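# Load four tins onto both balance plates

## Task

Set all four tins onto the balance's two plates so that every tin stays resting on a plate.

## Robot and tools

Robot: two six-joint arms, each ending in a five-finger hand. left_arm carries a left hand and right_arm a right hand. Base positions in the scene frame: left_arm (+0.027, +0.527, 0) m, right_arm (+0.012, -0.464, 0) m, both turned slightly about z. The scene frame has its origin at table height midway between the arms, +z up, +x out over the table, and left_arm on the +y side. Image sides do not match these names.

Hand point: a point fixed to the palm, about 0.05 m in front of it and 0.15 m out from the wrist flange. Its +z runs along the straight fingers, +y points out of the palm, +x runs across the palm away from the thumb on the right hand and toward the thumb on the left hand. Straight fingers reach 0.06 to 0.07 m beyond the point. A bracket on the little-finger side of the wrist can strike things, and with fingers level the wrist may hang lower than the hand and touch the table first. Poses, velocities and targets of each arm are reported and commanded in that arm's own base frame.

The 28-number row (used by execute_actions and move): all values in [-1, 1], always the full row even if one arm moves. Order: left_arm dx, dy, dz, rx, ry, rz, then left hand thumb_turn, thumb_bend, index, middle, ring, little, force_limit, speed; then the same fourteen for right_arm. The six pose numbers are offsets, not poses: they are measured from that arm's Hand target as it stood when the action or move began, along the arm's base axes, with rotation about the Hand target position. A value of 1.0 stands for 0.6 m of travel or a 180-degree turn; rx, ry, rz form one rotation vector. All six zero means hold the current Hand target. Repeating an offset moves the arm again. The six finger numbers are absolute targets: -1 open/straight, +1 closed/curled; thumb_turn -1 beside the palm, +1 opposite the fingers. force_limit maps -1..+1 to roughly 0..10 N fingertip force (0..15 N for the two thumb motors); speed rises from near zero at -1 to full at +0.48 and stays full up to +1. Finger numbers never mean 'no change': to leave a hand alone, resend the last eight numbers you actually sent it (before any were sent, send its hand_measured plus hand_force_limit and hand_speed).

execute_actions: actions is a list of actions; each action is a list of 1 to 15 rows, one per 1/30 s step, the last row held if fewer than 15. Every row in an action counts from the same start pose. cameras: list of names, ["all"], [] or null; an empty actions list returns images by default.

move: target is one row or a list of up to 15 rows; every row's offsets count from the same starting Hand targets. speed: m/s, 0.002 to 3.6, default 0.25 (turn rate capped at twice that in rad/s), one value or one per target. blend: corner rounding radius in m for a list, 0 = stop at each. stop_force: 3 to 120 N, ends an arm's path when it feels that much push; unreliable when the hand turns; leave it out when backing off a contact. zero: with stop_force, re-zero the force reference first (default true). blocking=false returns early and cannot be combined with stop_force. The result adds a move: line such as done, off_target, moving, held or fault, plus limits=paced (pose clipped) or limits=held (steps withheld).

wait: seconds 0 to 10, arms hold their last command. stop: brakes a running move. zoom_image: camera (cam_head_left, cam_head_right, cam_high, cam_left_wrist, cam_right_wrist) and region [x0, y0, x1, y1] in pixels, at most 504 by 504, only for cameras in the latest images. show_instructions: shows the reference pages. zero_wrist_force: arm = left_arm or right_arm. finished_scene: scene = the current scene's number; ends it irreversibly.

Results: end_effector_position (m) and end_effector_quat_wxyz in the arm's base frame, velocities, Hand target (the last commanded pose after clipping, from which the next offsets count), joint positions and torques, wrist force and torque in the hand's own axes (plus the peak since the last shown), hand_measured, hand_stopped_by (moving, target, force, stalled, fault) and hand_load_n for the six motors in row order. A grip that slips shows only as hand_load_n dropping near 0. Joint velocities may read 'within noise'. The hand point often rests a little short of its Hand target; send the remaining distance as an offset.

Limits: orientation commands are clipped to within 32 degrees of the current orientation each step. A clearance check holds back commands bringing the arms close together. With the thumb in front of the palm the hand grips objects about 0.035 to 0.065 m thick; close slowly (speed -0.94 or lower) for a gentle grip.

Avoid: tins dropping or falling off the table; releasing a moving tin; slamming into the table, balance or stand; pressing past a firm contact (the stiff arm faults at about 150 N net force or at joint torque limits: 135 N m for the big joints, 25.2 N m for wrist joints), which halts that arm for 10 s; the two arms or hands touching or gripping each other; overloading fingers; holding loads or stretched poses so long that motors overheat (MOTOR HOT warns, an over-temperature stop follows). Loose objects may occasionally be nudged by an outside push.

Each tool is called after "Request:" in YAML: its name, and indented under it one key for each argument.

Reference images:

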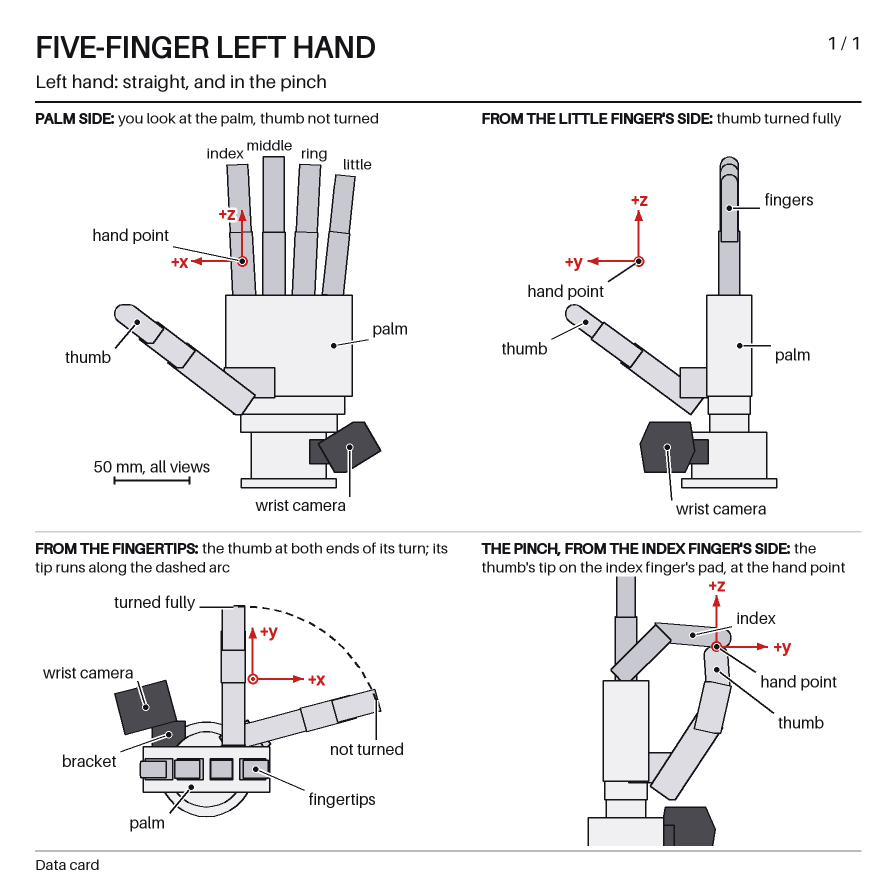

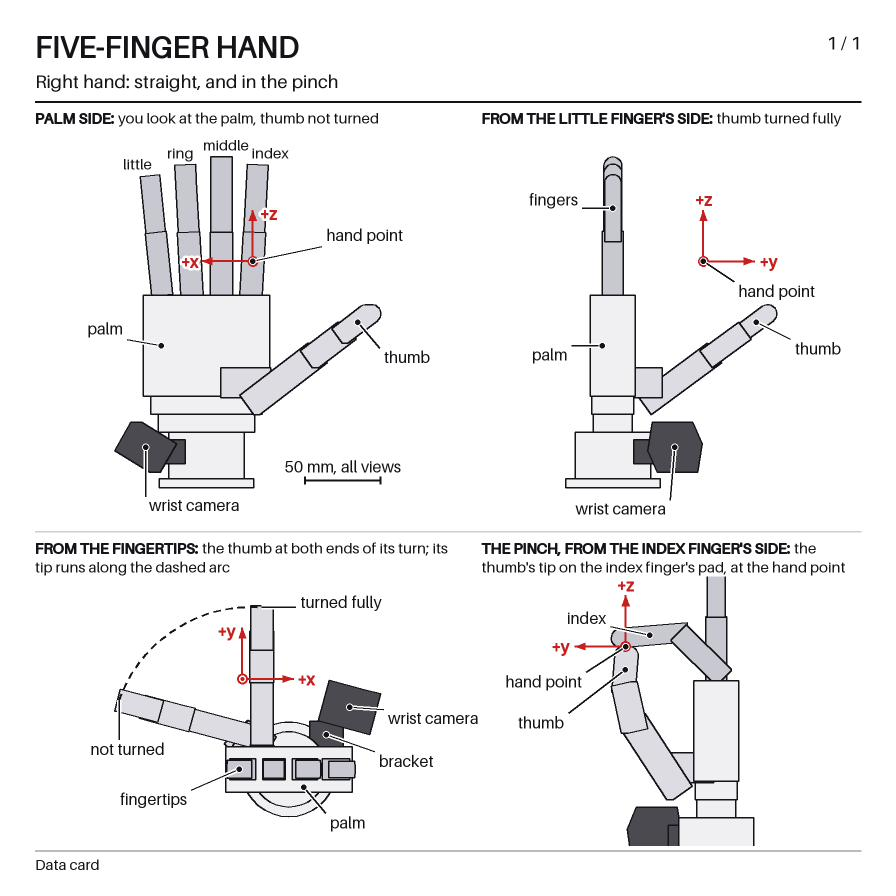

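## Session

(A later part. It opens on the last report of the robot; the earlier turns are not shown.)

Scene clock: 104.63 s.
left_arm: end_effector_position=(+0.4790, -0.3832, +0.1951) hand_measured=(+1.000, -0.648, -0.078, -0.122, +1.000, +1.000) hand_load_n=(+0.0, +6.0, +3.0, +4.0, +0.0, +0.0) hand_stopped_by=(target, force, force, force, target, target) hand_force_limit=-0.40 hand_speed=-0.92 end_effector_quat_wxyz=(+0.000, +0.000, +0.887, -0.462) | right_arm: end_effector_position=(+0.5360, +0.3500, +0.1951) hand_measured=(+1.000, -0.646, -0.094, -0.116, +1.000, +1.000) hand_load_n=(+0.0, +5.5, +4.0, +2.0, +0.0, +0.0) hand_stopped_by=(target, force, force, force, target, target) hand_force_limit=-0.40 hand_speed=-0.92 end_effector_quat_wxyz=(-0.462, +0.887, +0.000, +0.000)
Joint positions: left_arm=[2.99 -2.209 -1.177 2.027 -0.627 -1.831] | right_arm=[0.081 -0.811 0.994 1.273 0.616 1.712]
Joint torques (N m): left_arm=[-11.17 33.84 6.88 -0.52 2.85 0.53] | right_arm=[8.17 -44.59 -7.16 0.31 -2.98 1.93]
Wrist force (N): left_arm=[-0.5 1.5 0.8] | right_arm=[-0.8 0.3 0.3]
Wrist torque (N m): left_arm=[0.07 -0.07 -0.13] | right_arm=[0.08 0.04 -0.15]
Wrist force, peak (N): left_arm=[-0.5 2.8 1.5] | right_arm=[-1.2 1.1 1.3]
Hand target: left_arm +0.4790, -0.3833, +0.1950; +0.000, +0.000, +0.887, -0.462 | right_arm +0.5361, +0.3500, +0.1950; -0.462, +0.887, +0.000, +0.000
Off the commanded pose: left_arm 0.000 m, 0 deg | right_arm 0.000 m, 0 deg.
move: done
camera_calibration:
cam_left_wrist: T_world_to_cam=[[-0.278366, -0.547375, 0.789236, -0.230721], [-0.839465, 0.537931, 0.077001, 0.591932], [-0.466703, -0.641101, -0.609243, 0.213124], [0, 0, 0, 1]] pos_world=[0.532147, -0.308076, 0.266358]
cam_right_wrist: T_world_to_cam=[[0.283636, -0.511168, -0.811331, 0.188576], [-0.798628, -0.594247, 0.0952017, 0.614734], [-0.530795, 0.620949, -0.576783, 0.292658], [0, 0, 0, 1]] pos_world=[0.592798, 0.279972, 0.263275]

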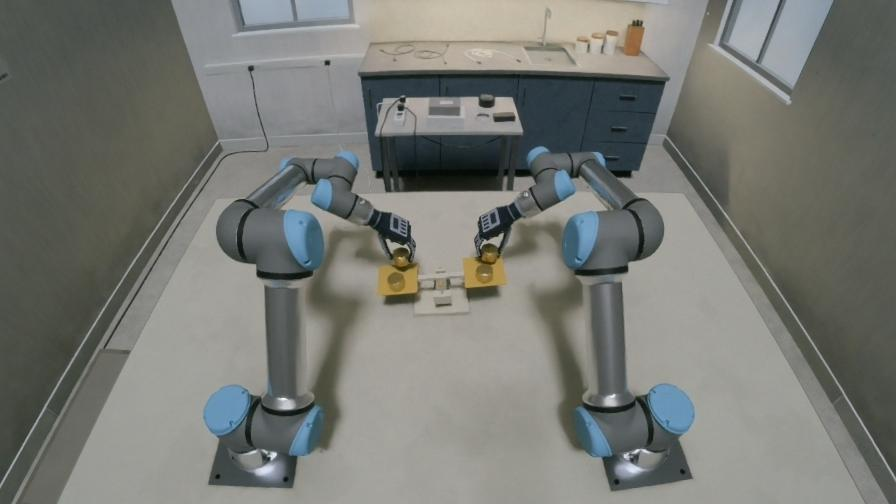

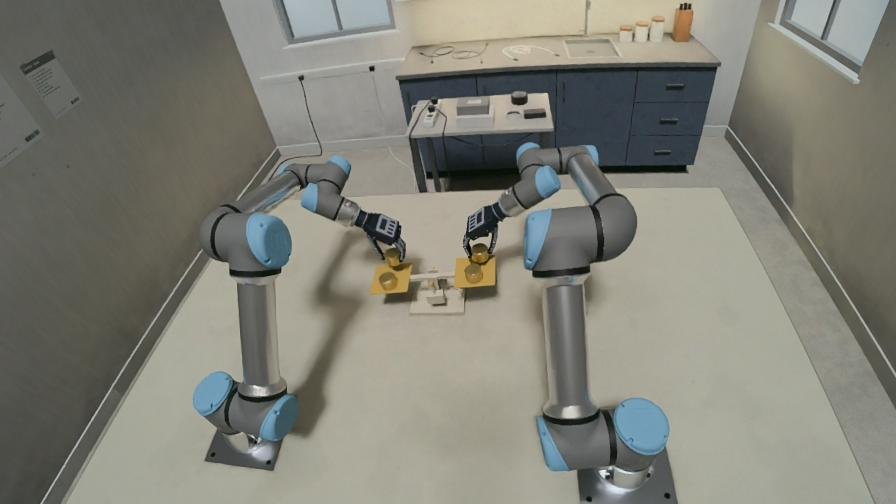

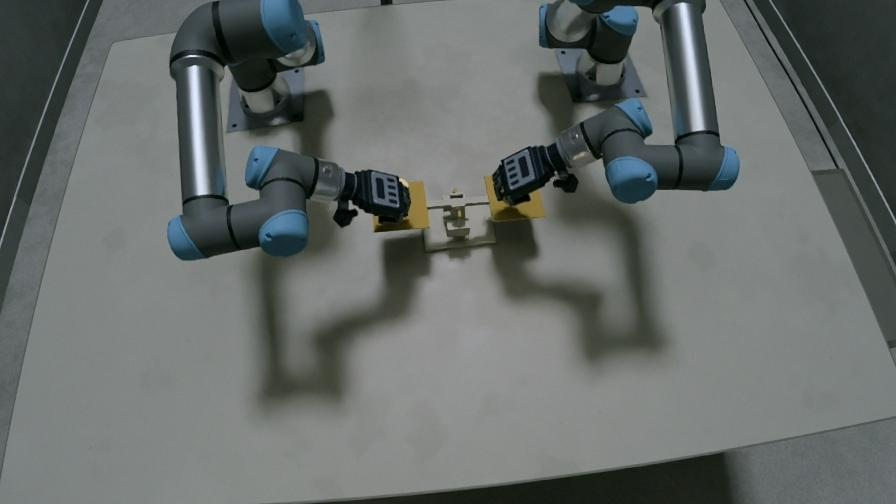

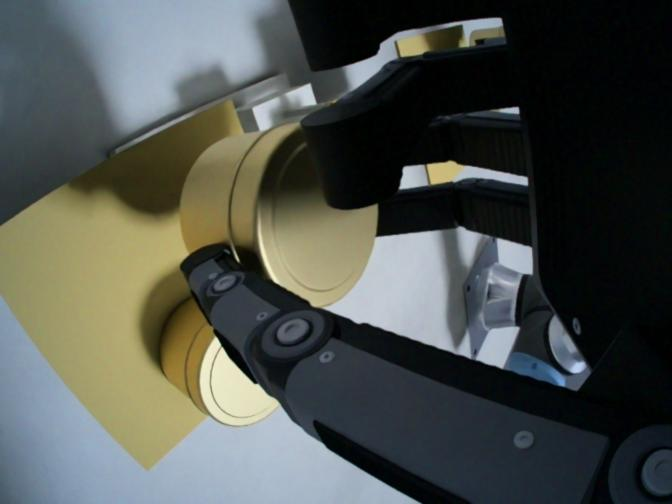

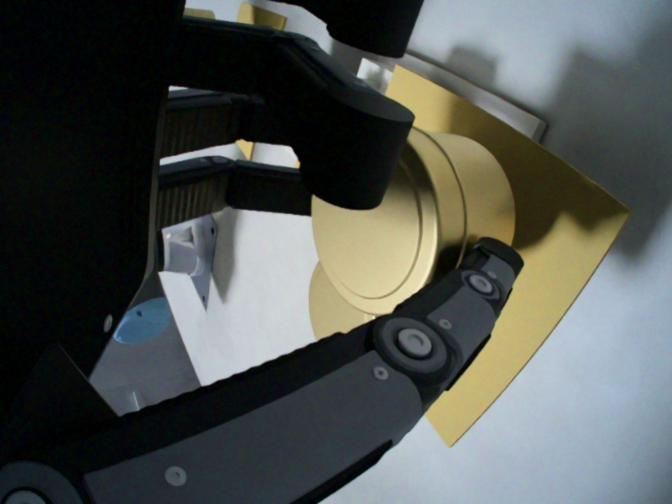

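Request:
move:
  target: [-0.0033,0,-0.02,0,0,0,1,0.2,0.2,0.2,1,1,-0.4,-0.92, -0.005,0,-0.02,0,0,0,1,0.2,0.2,0.2,1,1,-0.4,-0.92]
  speed: 0.04

Request:
move:
  target: [0,0,-0.055,0,0,0,1,0.2,0.2,0.2,1,1,-0.4,-0.92, 0,0,-0.055,0,0,0,1,0.2,0.2,0.2,1,1,-0.4,-0.92]
  speed: 0.01
  stop_force: 3
  cameras: ["cam_head_left","cam_left_wrist","cam_right_wrist"]

Request:
zoom_image:
  camera: "cam_head_left"
  region: [360, 200, 540, 330]

Scene clock: 106.40 s.
left_arm: end_effector_position=(+0.4771, -0.3833, +0.1831) hand_measured=(+1.000, -0.648, -0.078, -0.122, +1.000, +1.000) hand_load_n=(+0.5, +6.0, +3.0, +4.0, +0.0, +0.0) hand_stopped_by=(target, force, force, force, target, target) hand_force_limit=-0.40 hand_speed=-0.92 end_effector_quat_wxyz=(+0.000, +0.000, +0.887, -0.462) | right_arm: end_effector_position=(+0.5331, +0.3500, +0.1831) hand_measured=(+1.000, -0.646, -0.094, -0.116, +1.000, +1.000) hand_load_n=(+0.0, +6.0, +4.0, +2.0, +0.5, +0.0) hand_stopped_by=(target, force, force, force, target, target) hand_force_limit=-0.40 hand_speed=-0.92 end_effector_quat_wxyz=(-0.462, +0.887, +0.000, +0.000)
Joint positions: left_arm=[2.989 -2.212 -1.203 2.057 -0.627 -1.831] | right_arm=[0.081 -0.812 1.027 1.24 0.616 1.712]
Joint torques (N m): left_arm=[-11.13 33.21 6.63 -0.71 -1.21 -1.46] | right_arm=[7.8 -57.9 -6.16 0.15 0.08 1.81]
Wrist force (N): left_arm=[-0.4 1.4 0.9] | right_arm=[-1.0 0.5 0.2]
Wrist torque (N m): left_arm=[0.05 -0.07 -0.02] | right_arm=[0.12 0.07 -0.16]
Wrist force, peak (N): left_arm=[-0.4 2.0 1.1] | right_arm=[-1.4 0.5 0.4]
Hand target: left_arm +0.4771, -0.3833, +0.1830; +0.000, +0.000, +0.887, -0.462 | right_arm +0.5331, +0.3500, +0.1830; -0.462, +0.887, +0.000, +0.000
Off the commanded pose: left_arm 0.000 m, 0 deg | right_arm 0.000 m, 0 deg.
move: done

Scene clock: 109.97 s.
left_arm: end_effector_position=(+0.4771, -0.3833, +0.1598) hand_measured=(+1.000, -0.648, -0.078, -0.122, +1.000, +1.000) hand_load_n=(+0.0, +5.5, +2.5, +4.5, +0.0, +0.0) hand_stopped_by=(target, force, force, force, target, target) hand_force_limit=-0.40 hand_speed=-0.92 end_effector_quat_wxyz=(+0.000, +0.000, +0.887, -0.462) | right_arm: end_effector_position=(+0.5331, +0.3500, +0.1597) hand_measured=(+1.000, -0.646, -0.094, -0.116, +1.000, +1.000) hand_load_n=(+0.0, +6.0, +4.0, +2.0, +0.0, +0.0) hand_stopped_by=(target, force, force, force, target, target) hand_force_limit=-0.40 hand_speed=-0.92 end_effector_quat_wxyz=(-0.462, +0.887, +0.000, +0.000)
Joint positions: left_arm=[2.989 -2.229 -1.236 2.108 -0.627 -1.831] | right_arm=[0.081 -0.797 1.062 1.191 0.616 1.712]
Joint torques (N m): left_arm=[-10.67 47.28 26.38 -3.29 -1.33 0.04] | right_arm=[7.25 -58.63 -31.94 4.71 0.07 -0.55]
Wrist force (N): left_arm=[-0.2 1.6 0.7] | right_arm=[-1.0 0.5 0.3]
Wrist torque (N m): left_arm=[0.10 -0.12 -0.01] | right_arm=[0.10 0.06 -0.16]
Wrist force, peak (N): left_arm=[0.1 -4.1 -2.4] | right_arm=[-1.1 -3.7 -1.9]
Hand target: left_arm +0.4771, -0.3833, +0.1598; +0.000, +0.000, +0.887, -0.462 (not the last commanded pose) | right_arm +0.5331, +0.3500, +0.1597; -0.462, +0.887, +0.000, +0.000 (not the last commanded pose)
Off the commanded pose: left_arm 0.010 m, 0 deg | right_arm 0.010 m, 0 deg.
move: contact (left_arm, right_arm)
camera_calibration:
cam_left_wrist: T_world_to_cam=[[-0.27834, -0.547339, 0.789269, -0.2034], [-0.83949, 0.537897, 0.0769682, 0.593066], [-0.466673, -0.64116, -0.609204, 0.190688], [0, 0, 0, 1]] pos_world=[0.530247, -0.308076, 0.231058]
cam_right_wrist: T_world_to_cam=[[0.283611, -0.511216, -0.811309, 0.16073], [-0.798685, -0.594171, 0.0951971, 0.615722], [-0.530723, 0.620982, -0.576814, 0.270603], [0, 0, 0, 1]] pos_world=[0.589798, 0.279972, 0.227875]
Images, in order (width x height): cam_head_left 896x504, cam_left_wrist 672x504, cam_right_wrist 672x504.

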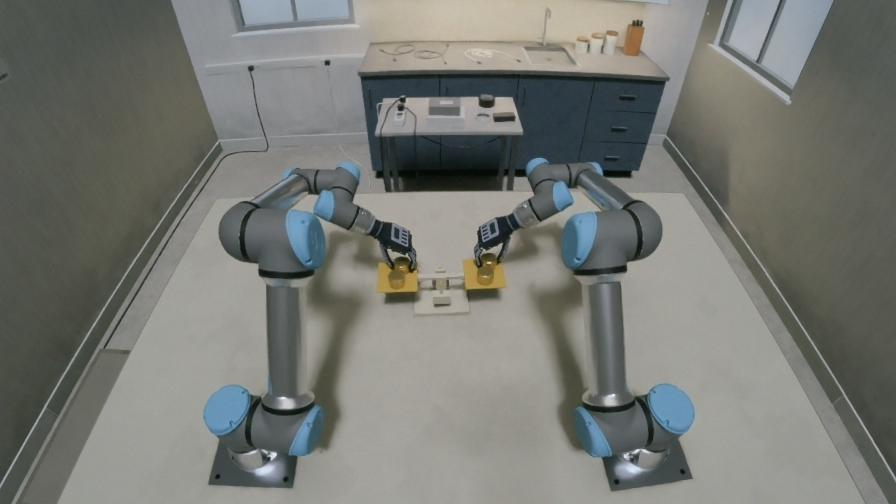

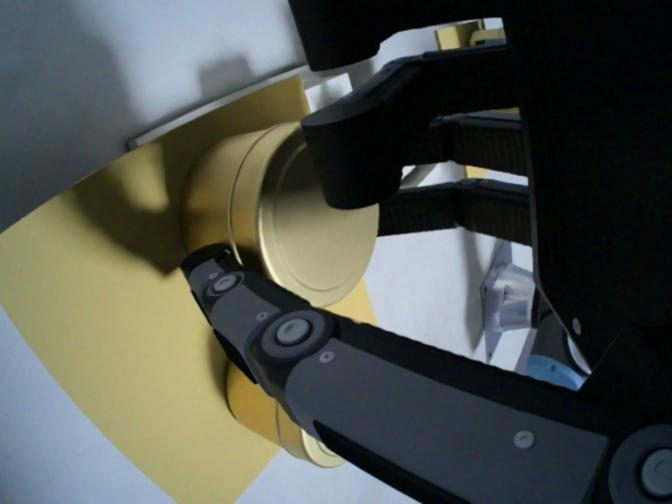

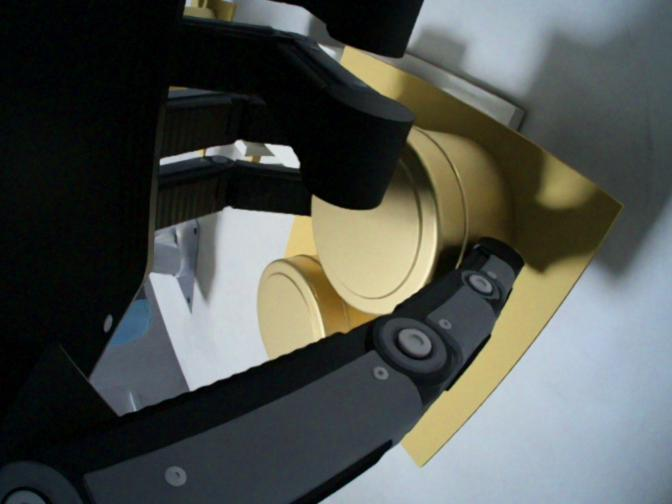

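Scaled by 2.800 from the camera's 896x504 image, which has a finer 1280x720 frame.

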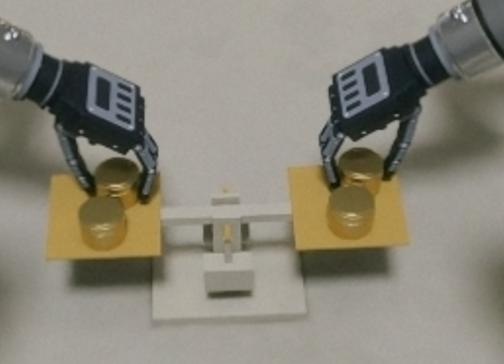

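Request:
move:
  target:
    - [0,0,-0.0014,0,0,0,1,0.2,0.2,0.2,1,1,-0.4,-0.92,0,0,-0.0014,0,0,0,1,0.2,0.2,0.2,1,1,-0.4,-0.92]
  speed: 0.01
  cameras: ["cam_head_left"]

Scene clock: 111.57 s.
left_arm: end_effector_position=(+0.4771, -0.3833, +0.1590) hand_measured=(+1.000, -0.648, -0.078, -0.122, +1.000, +1.000) hand_load_n=(+0.0, +4.5, +2.5, +5.0, +0.0, +0.0) hand_stopped_by=(target, force, force, force, target, target) hand_force_limit=-0.40 hand_speed=-0.92 end_effector_quat_wxyz=(+0.000, +0.000, +0.887, -0.462) | right_arm: end_effector_position=(+0.5331, +0.3500, +0.1590) hand_measured=(+1.000, -0.646, -0.094, -0.116, +1.000, +1.000) hand_load_n=(+0.0, +6.0, +4.0, +1.5, +0.0, +0.0) hand_stopped_by=(target, force, force, force, target, target) hand_force_limit=-0.40 hand_speed=-0.92 end_effector_quat_wxyz=(-0.462, +0.887, +0.000, +0.000)
Joint positions: left_arm=[2.989 -2.23 -1.237 2.109 -0.627 -1.831] | right_arm=[0.081 -0.797 1.063 1.189 0.616 1.712]
Joint torques (N m): left_arm=[-9.66 30.65 5.06 -0.21 -1.33 0.23] | right_arm=[7.96 -41.81 -3.39 -0.16 0.07 -0.97]
Wrist force (N): left_arm=[-0.1 -5.0 -1.9] | right_arm=[0.0 -4.1 -3.2]
Wrist torque (N m): left_arm=[-0.18 -0.13 0.10] | right_arm=[-0.11 0.09 -0.21]
Wrist force, peak (N): left_arm=[-0.3 -5.0 -2.1] | right_arm=[-0.4 -4.1 -3.2]
Hand target: left_arm +0.4771, -0.3833, +0.1589; +0.000, +0.000, +0.887, -0.462 | right_arm +0.5331, +0.3500, +0.1589; -0.462, +0.887, +0.000, +0.000
Off the commanded pose: left_arm 0.000 m, 0 deg | right_arm 0.000 m, 0 deg.
move: done
Images, in order (width x height): cam_head_left 896x504.

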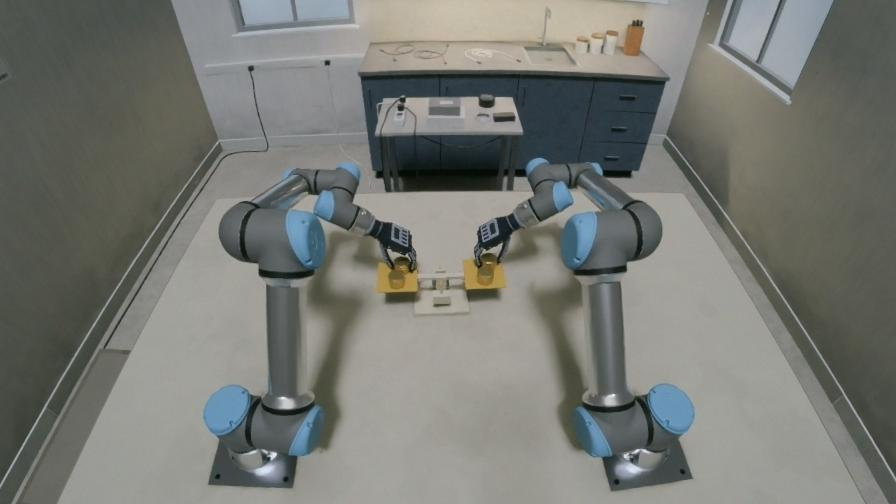

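Request:
move:
  target:
    - [0,0,0.0006,0,0,0,1,0.2,0.2,0.2,1,1,-0.4,-0.92,0,0,0.0006,0,0,0,1,0.2,0.2,0.2,1,1,-0.4,-0.92]
    - [0,0,0.0006,0,0,0,1,-0.73,-0.2,-0.24,1,1,-0.4,-0.8,0,0,0.0006,0,0,0,1,-0.73,-0.2,-0.24,1,1,-0.4,-0.8]
  speed: 0.01
  cameras: ["cam_head_left","cam_left_wrist","cam_right_wrist"]

Request:
zoom_image:
  camera: "cam_head_left"
  region: [360, 200, 540, 330]

Scene clock: 113.10 s.
left_arm: end_effector_position=(+0.4771, -0.3833, +0.1593) hand_measured=(+1.000, -0.730, -0.200, -0.240, +1.000, +1.000) hand_load_n=(+0.0, -0.5, +0.0, +0.0, +0.0, +0.0) hand_stopped_by=(target, target, target, target, target, target) hand_force_limit=-0.40 hand_speed=-0.80 end_effector_quat_wxyz=(+0.000, +0.000, +0.887, -0.462) | right_arm: end_effector_position=(+0.5331, +0.3500, +0.1593) hand_measured=(+1.000, -0.730, -0.200, -0.240, +1.000, +1.000) hand_load_n=(+0.0, +0.0, +0.0, +0.0, +0.5, +0.0) hand_stopped_by=(target, target, target, target, target, target) hand_force_limit=-0.40 hand_speed=-0.80 end_effector_quat_wxyz=(-0.462, +0.887, +0.000, +0.000)
Joint positions: left_arm=[2.989 -2.23 -1.237 2.109 -0.627 -1.831] | right_arm=[0.081 -0.797 1.062 1.19 0.616 1.712]
Joint torques (N m): left_arm=[-9.19 47.16 26.22 -3.26 -1.38 0.3] | right_arm=[7.57 -57.32 -31.95 4.62 -0.07 -0.7]
Wrist force (N): left_arm=[-0.2 1.2 0.7] | right_arm=[-1.1 -0.1 0.0]
Wrist torque (N m): left_arm=[0.07 -0.11 0.00] | right_arm=[0.06 0.08 -0.18]
Wrist force, peak (N): left_arm=[-0.4 -5.3 -2.0] | right_arm=[-0.1 -4.3 -3.3]
Hand target: left_arm +0.4771, -0.3833, +0.1593; +0.000, +0.000, +0.887, -0.462 | right_arm +0.5331, +0.3500, +0.1593; -0.462, +0.887, +0.000, +0.000
Off the commanded pose: left_arm 0.000 m, 0 deg | right_arm 0.000 m, 0 deg.
move: done
camera_calibration:
cam_left_wrist: T_world_to_cam=[[-0.27834, -0.547339, 0.789269, -0.203005], [-0.83949, 0.537897, 0.0769682, 0.593104], [-0.466673, -0.64116, -0.609204, 0.190383], [0, 0, 0, 1]] pos_world=[0.530247, -0.308076, 0.230558]
cam_right_wrist: T_world_to_cam=[[0.283611, -0.511216, -0.811309, 0.160324], [-0.798685, -0.594171, 0.0951971, 0.615769], [-0.530723, 0.620982, -0.576814, 0.270315], [0, 0, 0, 1]] pos_world=[0.589798, 0.279972, 0.227375]
Images, in order (width x height): cam_head_left 896x504, cam_left_wrist 672x504, cam_right_wrist 672x504.

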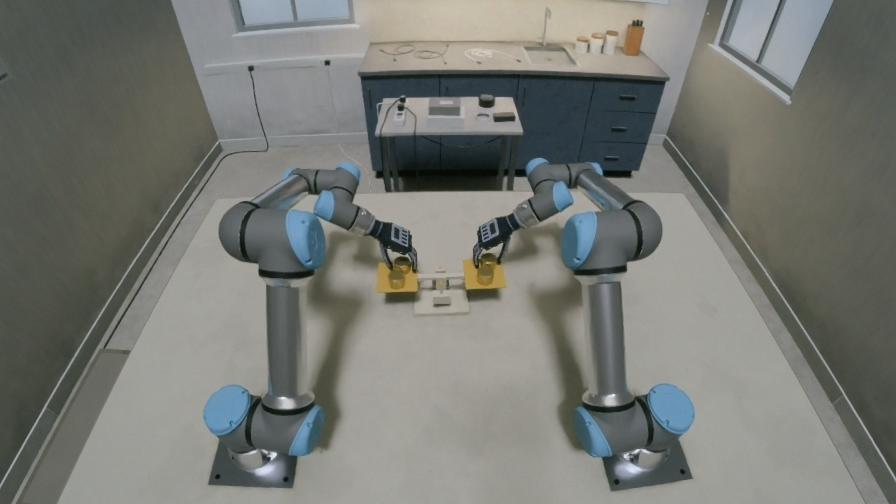

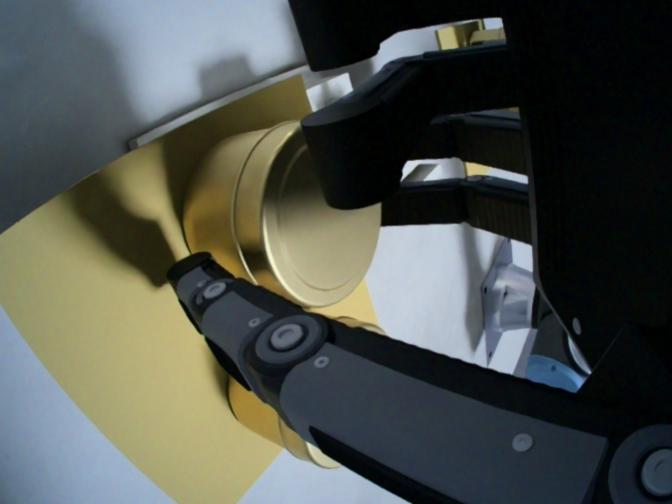

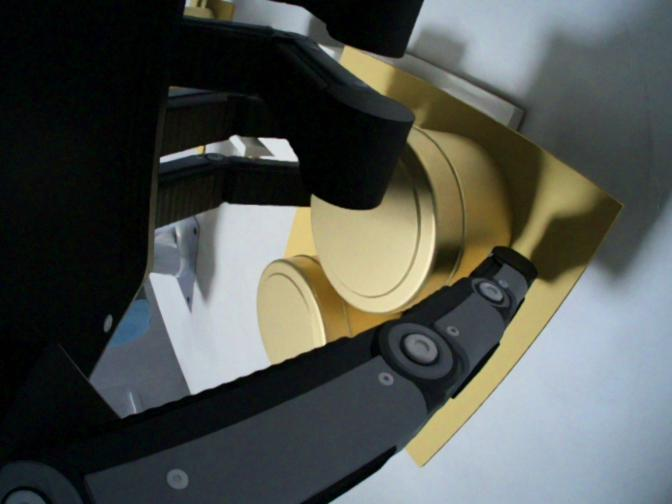

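Scaled by 2.800 from the camera's 896x504 image, which has a finer 1280x720 frame.

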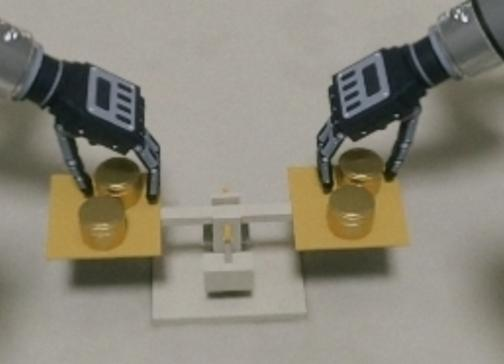

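Looks level. Raise slightly, open fully, go up.

Request:
move:
  target:
    - [0,0,0.008,0,0,0,1,-0.73,-0.2,-0.24,1,1,-0.4,-0.8,0,0,0.008,0,0,0,1,-0.73,-0.2,-0.24,1,1,-0.4,-0.8]
    - [0,0,0.008,0,0,0,1,-0.9,-0.6,-0.6,1,1,-0.4,-0.6,0,0,0.008,0,0,0,1,-0.9,-0.6,-0.6,1,1,-0.4,-0.6]
  speed: 0.02
  cameras: ["cam_head_left"]

Request:
zoom_image:
  camera: "cam_head_left"
  region: [360, 200, 540, 330]

Scene clock: 114.73 s.
left_arm: end_effector_position=(+0.4771, -0.3833, +0.1641) hand_measured=(+1.000, -0.900, -0.600, -0.600, +1.000, +1.000) hand_load_n=(-0.5, +0.0, +0.0, +0.0, +0.0, +0.0) hand_stopped_by=(target, target, target, target, target, target) hand_force_limit=-0.40 hand_speed=-0.60 end_effector_quat_wxyz=(+0.000, +0.000, +0.887, -0.462) | right_arm: end_effector_position=(+0.5331, +0.3500, +0.1641) hand_measured=(+1.000, -0.900, -0.600, -0.600, +1.000, +1.000) hand_load_n=(+0.0, +0.0, +0.0, +0.0, +0.0, +0.0) hand_stopped_by=(target, target, target, target, target, target) hand_force_limit=-0.40 hand_speed=-0.60 end_effector_quat_wxyz=(-0.462, +0.887, +0.000, +0.000)
Joint positions: left_arm=[2.989 -2.226 -1.231 2.098 -0.627 -1.831] | right_arm=[0.081 -0.8 1.056 1.2 0.616 1.712]
Joint torques (N m): left_arm=[-8.79 47.26 26.28 -3.15 -1.27 -1.21] | right_arm=[7.08 -58.36 -32.66 4.64 -0.14 1.06]
Wrist force (N): left_arm=[-0.1 1.2 0.5] | right_arm=[-1.1 -0.3 0.4]
Wrist torque (N m): left_arm=[0.07 -0.13 0.00] | right_arm=[0.01 0.08 -0.19]
Wrist force, peak (N): left_arm=[-0.4 1.5 0.9] | right_arm=[-1.2 -0.4 0.5]
Hand target: left_arm +0.4771, -0.3833, +0.1641; +0.000, +0.000, +0.887, -0.462 | right_arm +0.5331, +0.3500, +0.1641; -0.462, +0.887, +0.000, +0.000
Off the commanded pose: left_arm 0.000 m, 0 deg | right_arm 0.000 m, 0 deg.
move: done
Images, in order (width x height): cam_head_left 896x504.

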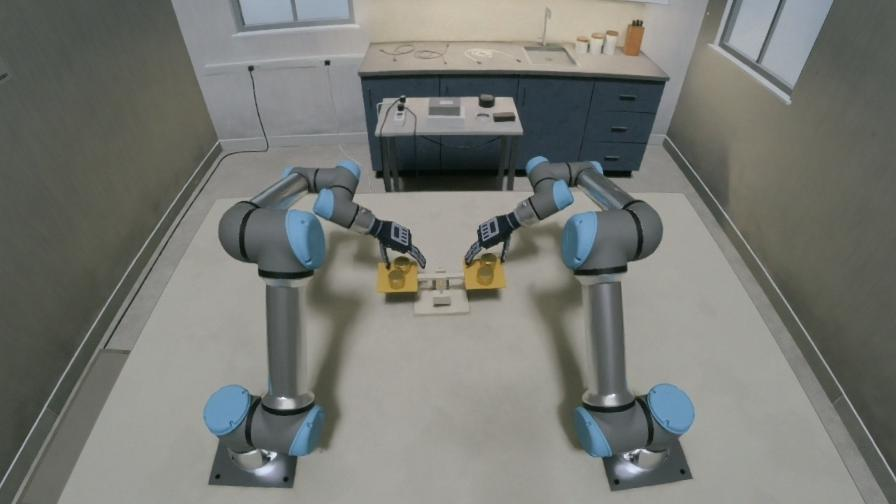

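Scaled by 2.800 from the camera's 896x504 image, which has a finer 1280x720 frame.

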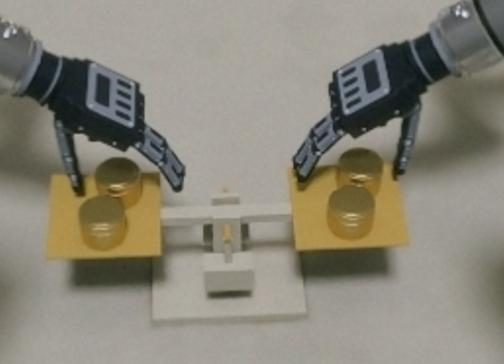

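Request:
move:
  target:
    - [0,0,0.16,0,0,0,1,-0.9,-0.6,-0.6,1,1,-0.4,-0.6,0,0,0.16,0,0,0,1,-0.9,-0.6,-0.6,1,1,-0.4,-0.6]
  speed: 0.12
  cameras: ["cam_head_left"]

Request:
zoom_image:
  camera: "cam_head_left"
  region: [360, 200, 540, 330]

Request:
wait:
  seconds: 2
  cameras: ["cam_head_left", "cam_high", "cam_left_wrist"]

Request:
zoom_image:
  camera: "cam_head_left"
  region: [360, 200, 540, 330]

Scene clock: 116.57 s.
left_arm: end_effector_position=(+0.4770, -0.3833, +0.2600) hand_measured=(+1.000, -0.900, -0.600, -0.600, +1.000, +1.000) hand_load_n=(+0.0, +0.0, +0.0, +0.0, +0.0, +0.0) hand_stopped_by=(target, target, target, target, target, target) hand_force_limit=-0.40 hand_speed=-0.60 end_effector_quat_wxyz=(+0.000, +0.000, +0.887, -0.462) | right_arm: end_effector_position=(+0.5331, +0.3499, +0.2600) hand_measured=(+1.000, -0.900, -0.600, -0.600, +1.000, +1.000) hand_load_n=(+0.0, +0.0, +0.0, +0.0, +0.0, +0.0) hand_stopped_by=(target, target, target, target, target, target) hand_force_limit=-0.40 hand_speed=-0.60 end_effector_quat_wxyz=(-0.462, +0.887, +0.000, +0.000)
Joint positions: left_arm=[2.989 -2.175 -1.064 1.881 -0.627 -1.832] | right_arm=[0.081 -0.84 0.878 1.417 0.616 1.712]
Joint torques (N m): left_arm=[7.34 32.05 27.12 -3.2 -1.6 1.01] | right_arm=[5.21 -44.45 -33.61 4.43 0.51 -1.27]
Wrist force (N): left_arm=[-0.4 1.2 0.8] | right_arm=[-0.9 -0.1 0.1]
Wrist torque (N m): left_arm=[0.05 -0.08 -0.11] | right_arm=[0.06 0.06 -0.02]
Wrist force, peak (N): left_arm=[-0.3 2.0 1.1] | right_arm=[-1.2 -0.9 0.0]
Hand target: left_arm +0.4771, -0.3833, +0.2601; +0.000, +0.000, +0.887, -0.462 | right_arm +0.5331, +0.3500, +0.2601; -0.462, +0.887, +0.000, +0.000
Off the commanded pose: left_arm 0.000 m, 0 deg | right_arm 0.000 m, 0 deg.
move: done
Images, in order (width x height): cam_head_left 896x504.

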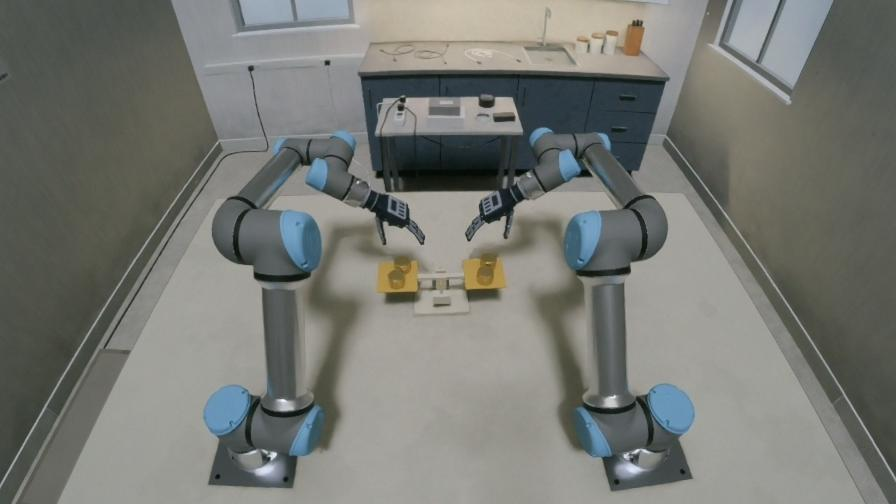

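Scaled by 2.800 from the camera's 896x504 image, which has a finer 1280x720 frame.

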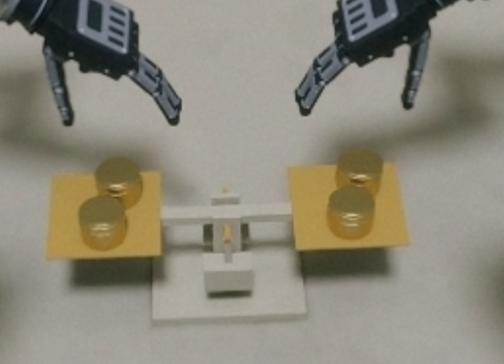

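Scene clock: 118.57 s.
left_arm: end_effector_position=(+0.4771, -0.3833, +0.2601) hand_measured=(+1.000, -0.900, -0.600, -0.600, +1.000, +1.000) hand_load_n=(+0.0, +0.0, +0.0, +0.0, +0.0, +0.0) hand_stopped_by=(target, target, target, target, target, target) hand_force_limit=-0.40 hand_speed=-0.60 end_effector_quat_wxyz=(+0.000, +0.000, +0.887, -0.462) | right_arm: end_effector_position=(+0.5330, +0.3500, +0.2601) hand_measured=(+1.000, -0.900, -0.600, -0.600, +1.000, +1.000) hand_load_n=(+0.0, +0.0, +0.0, -0.5, +0.5, +0.0) hand_stopped_by=(target, target, target, target, target, target) hand_force_limit=-0.40 hand_speed=-0.60 end_effector_quat_wxyz=(-0.462, +0.887, +0.000, +0.000)
Joint positions: left_arm=[2.989 -2.175 -1.064 1.881 -0.627 -1.831] | right_arm=[0.081 -0.84 0.878 1.417 0.616 1.712]
Joint torques (N m): left_arm=[7.44 32.57 27.16 -3.26 -1.68 1.07] | right_arm=[7.49 -43.93 -32.99 4.64 0.48 -1.49]
Wrist force (N): left_arm=[-0.4 1.3 0.5] | right_arm=[-1.2 -0.1 0.2]
Wrist torque (N m): left_arm=[0.09 -0.09 -0.12] | right_arm=[0.05 0.10 -0.03]
Wrist force, peak (N): left_arm=[-0.4 1.6 1.0] | right_arm=[-1.6 -0.1 0.1]
Hand target: left_arm +0.4771, -0.3833, +0.2601; +0.000, +0.000, +0.887, -0.462 | right_arm +0.5331, +0.3500, +0.2601; -0.462, +0.887, +0.000, +0.000
Off the commanded pose: left_arm 0.000 m, 0 deg | right_arm 0.000 m, 0 deg.
wait: 2.00 s; at rest by 0.17 s
camera_calibration:
cam_left_wrist: T_world_to_cam=[[-0.27834, -0.547339, 0.789269, -0.282564], [-0.83949, 0.537897, 0.0769682, 0.585346], [-0.466673, -0.64116, -0.609204, 0.251791], [0, 0, 0, 1]] pos_world=[0.530247, -0.308076, 0.331358]
Images, in order (width x height): cam_head_left 896x504, cam_high 896x504, cam_left_wrist 672x504.

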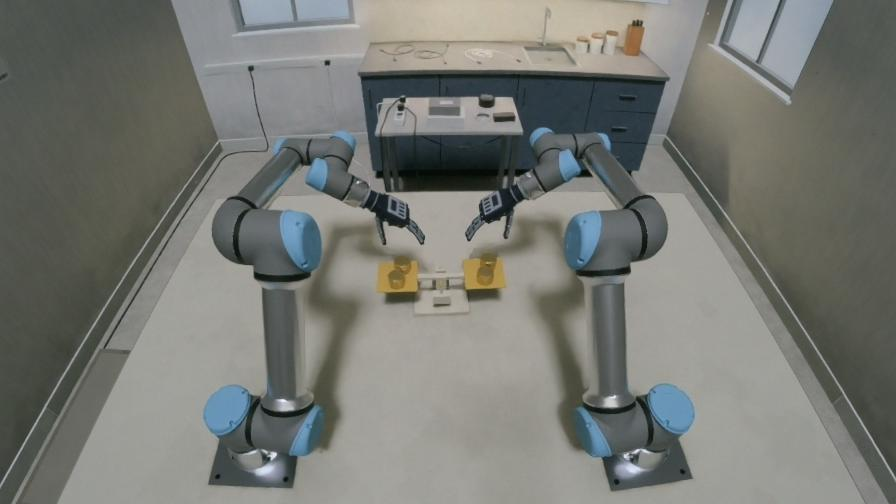

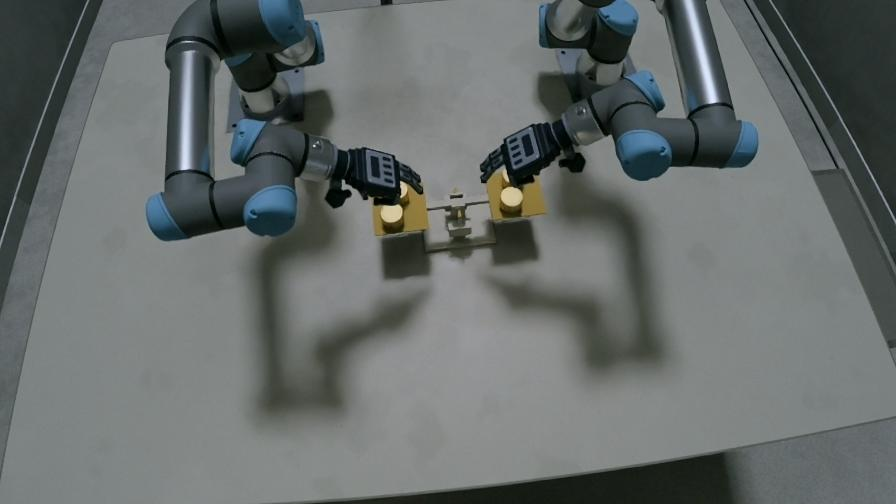

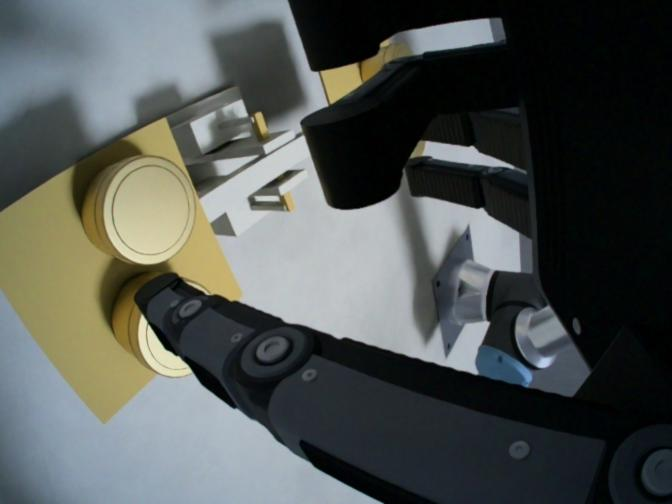

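Scaled by 2.800 from the camera's 896x504 image, which has a finer 1280x720 frame.

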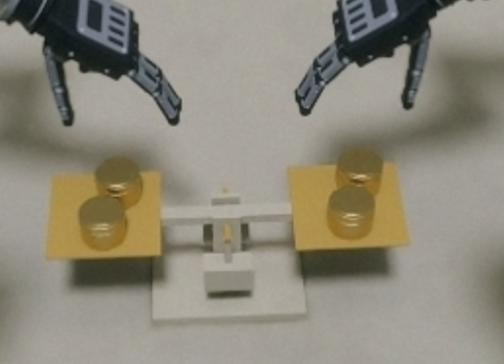

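Request:
finished_scene:
  scene: 1

The scene is finished: the task was done.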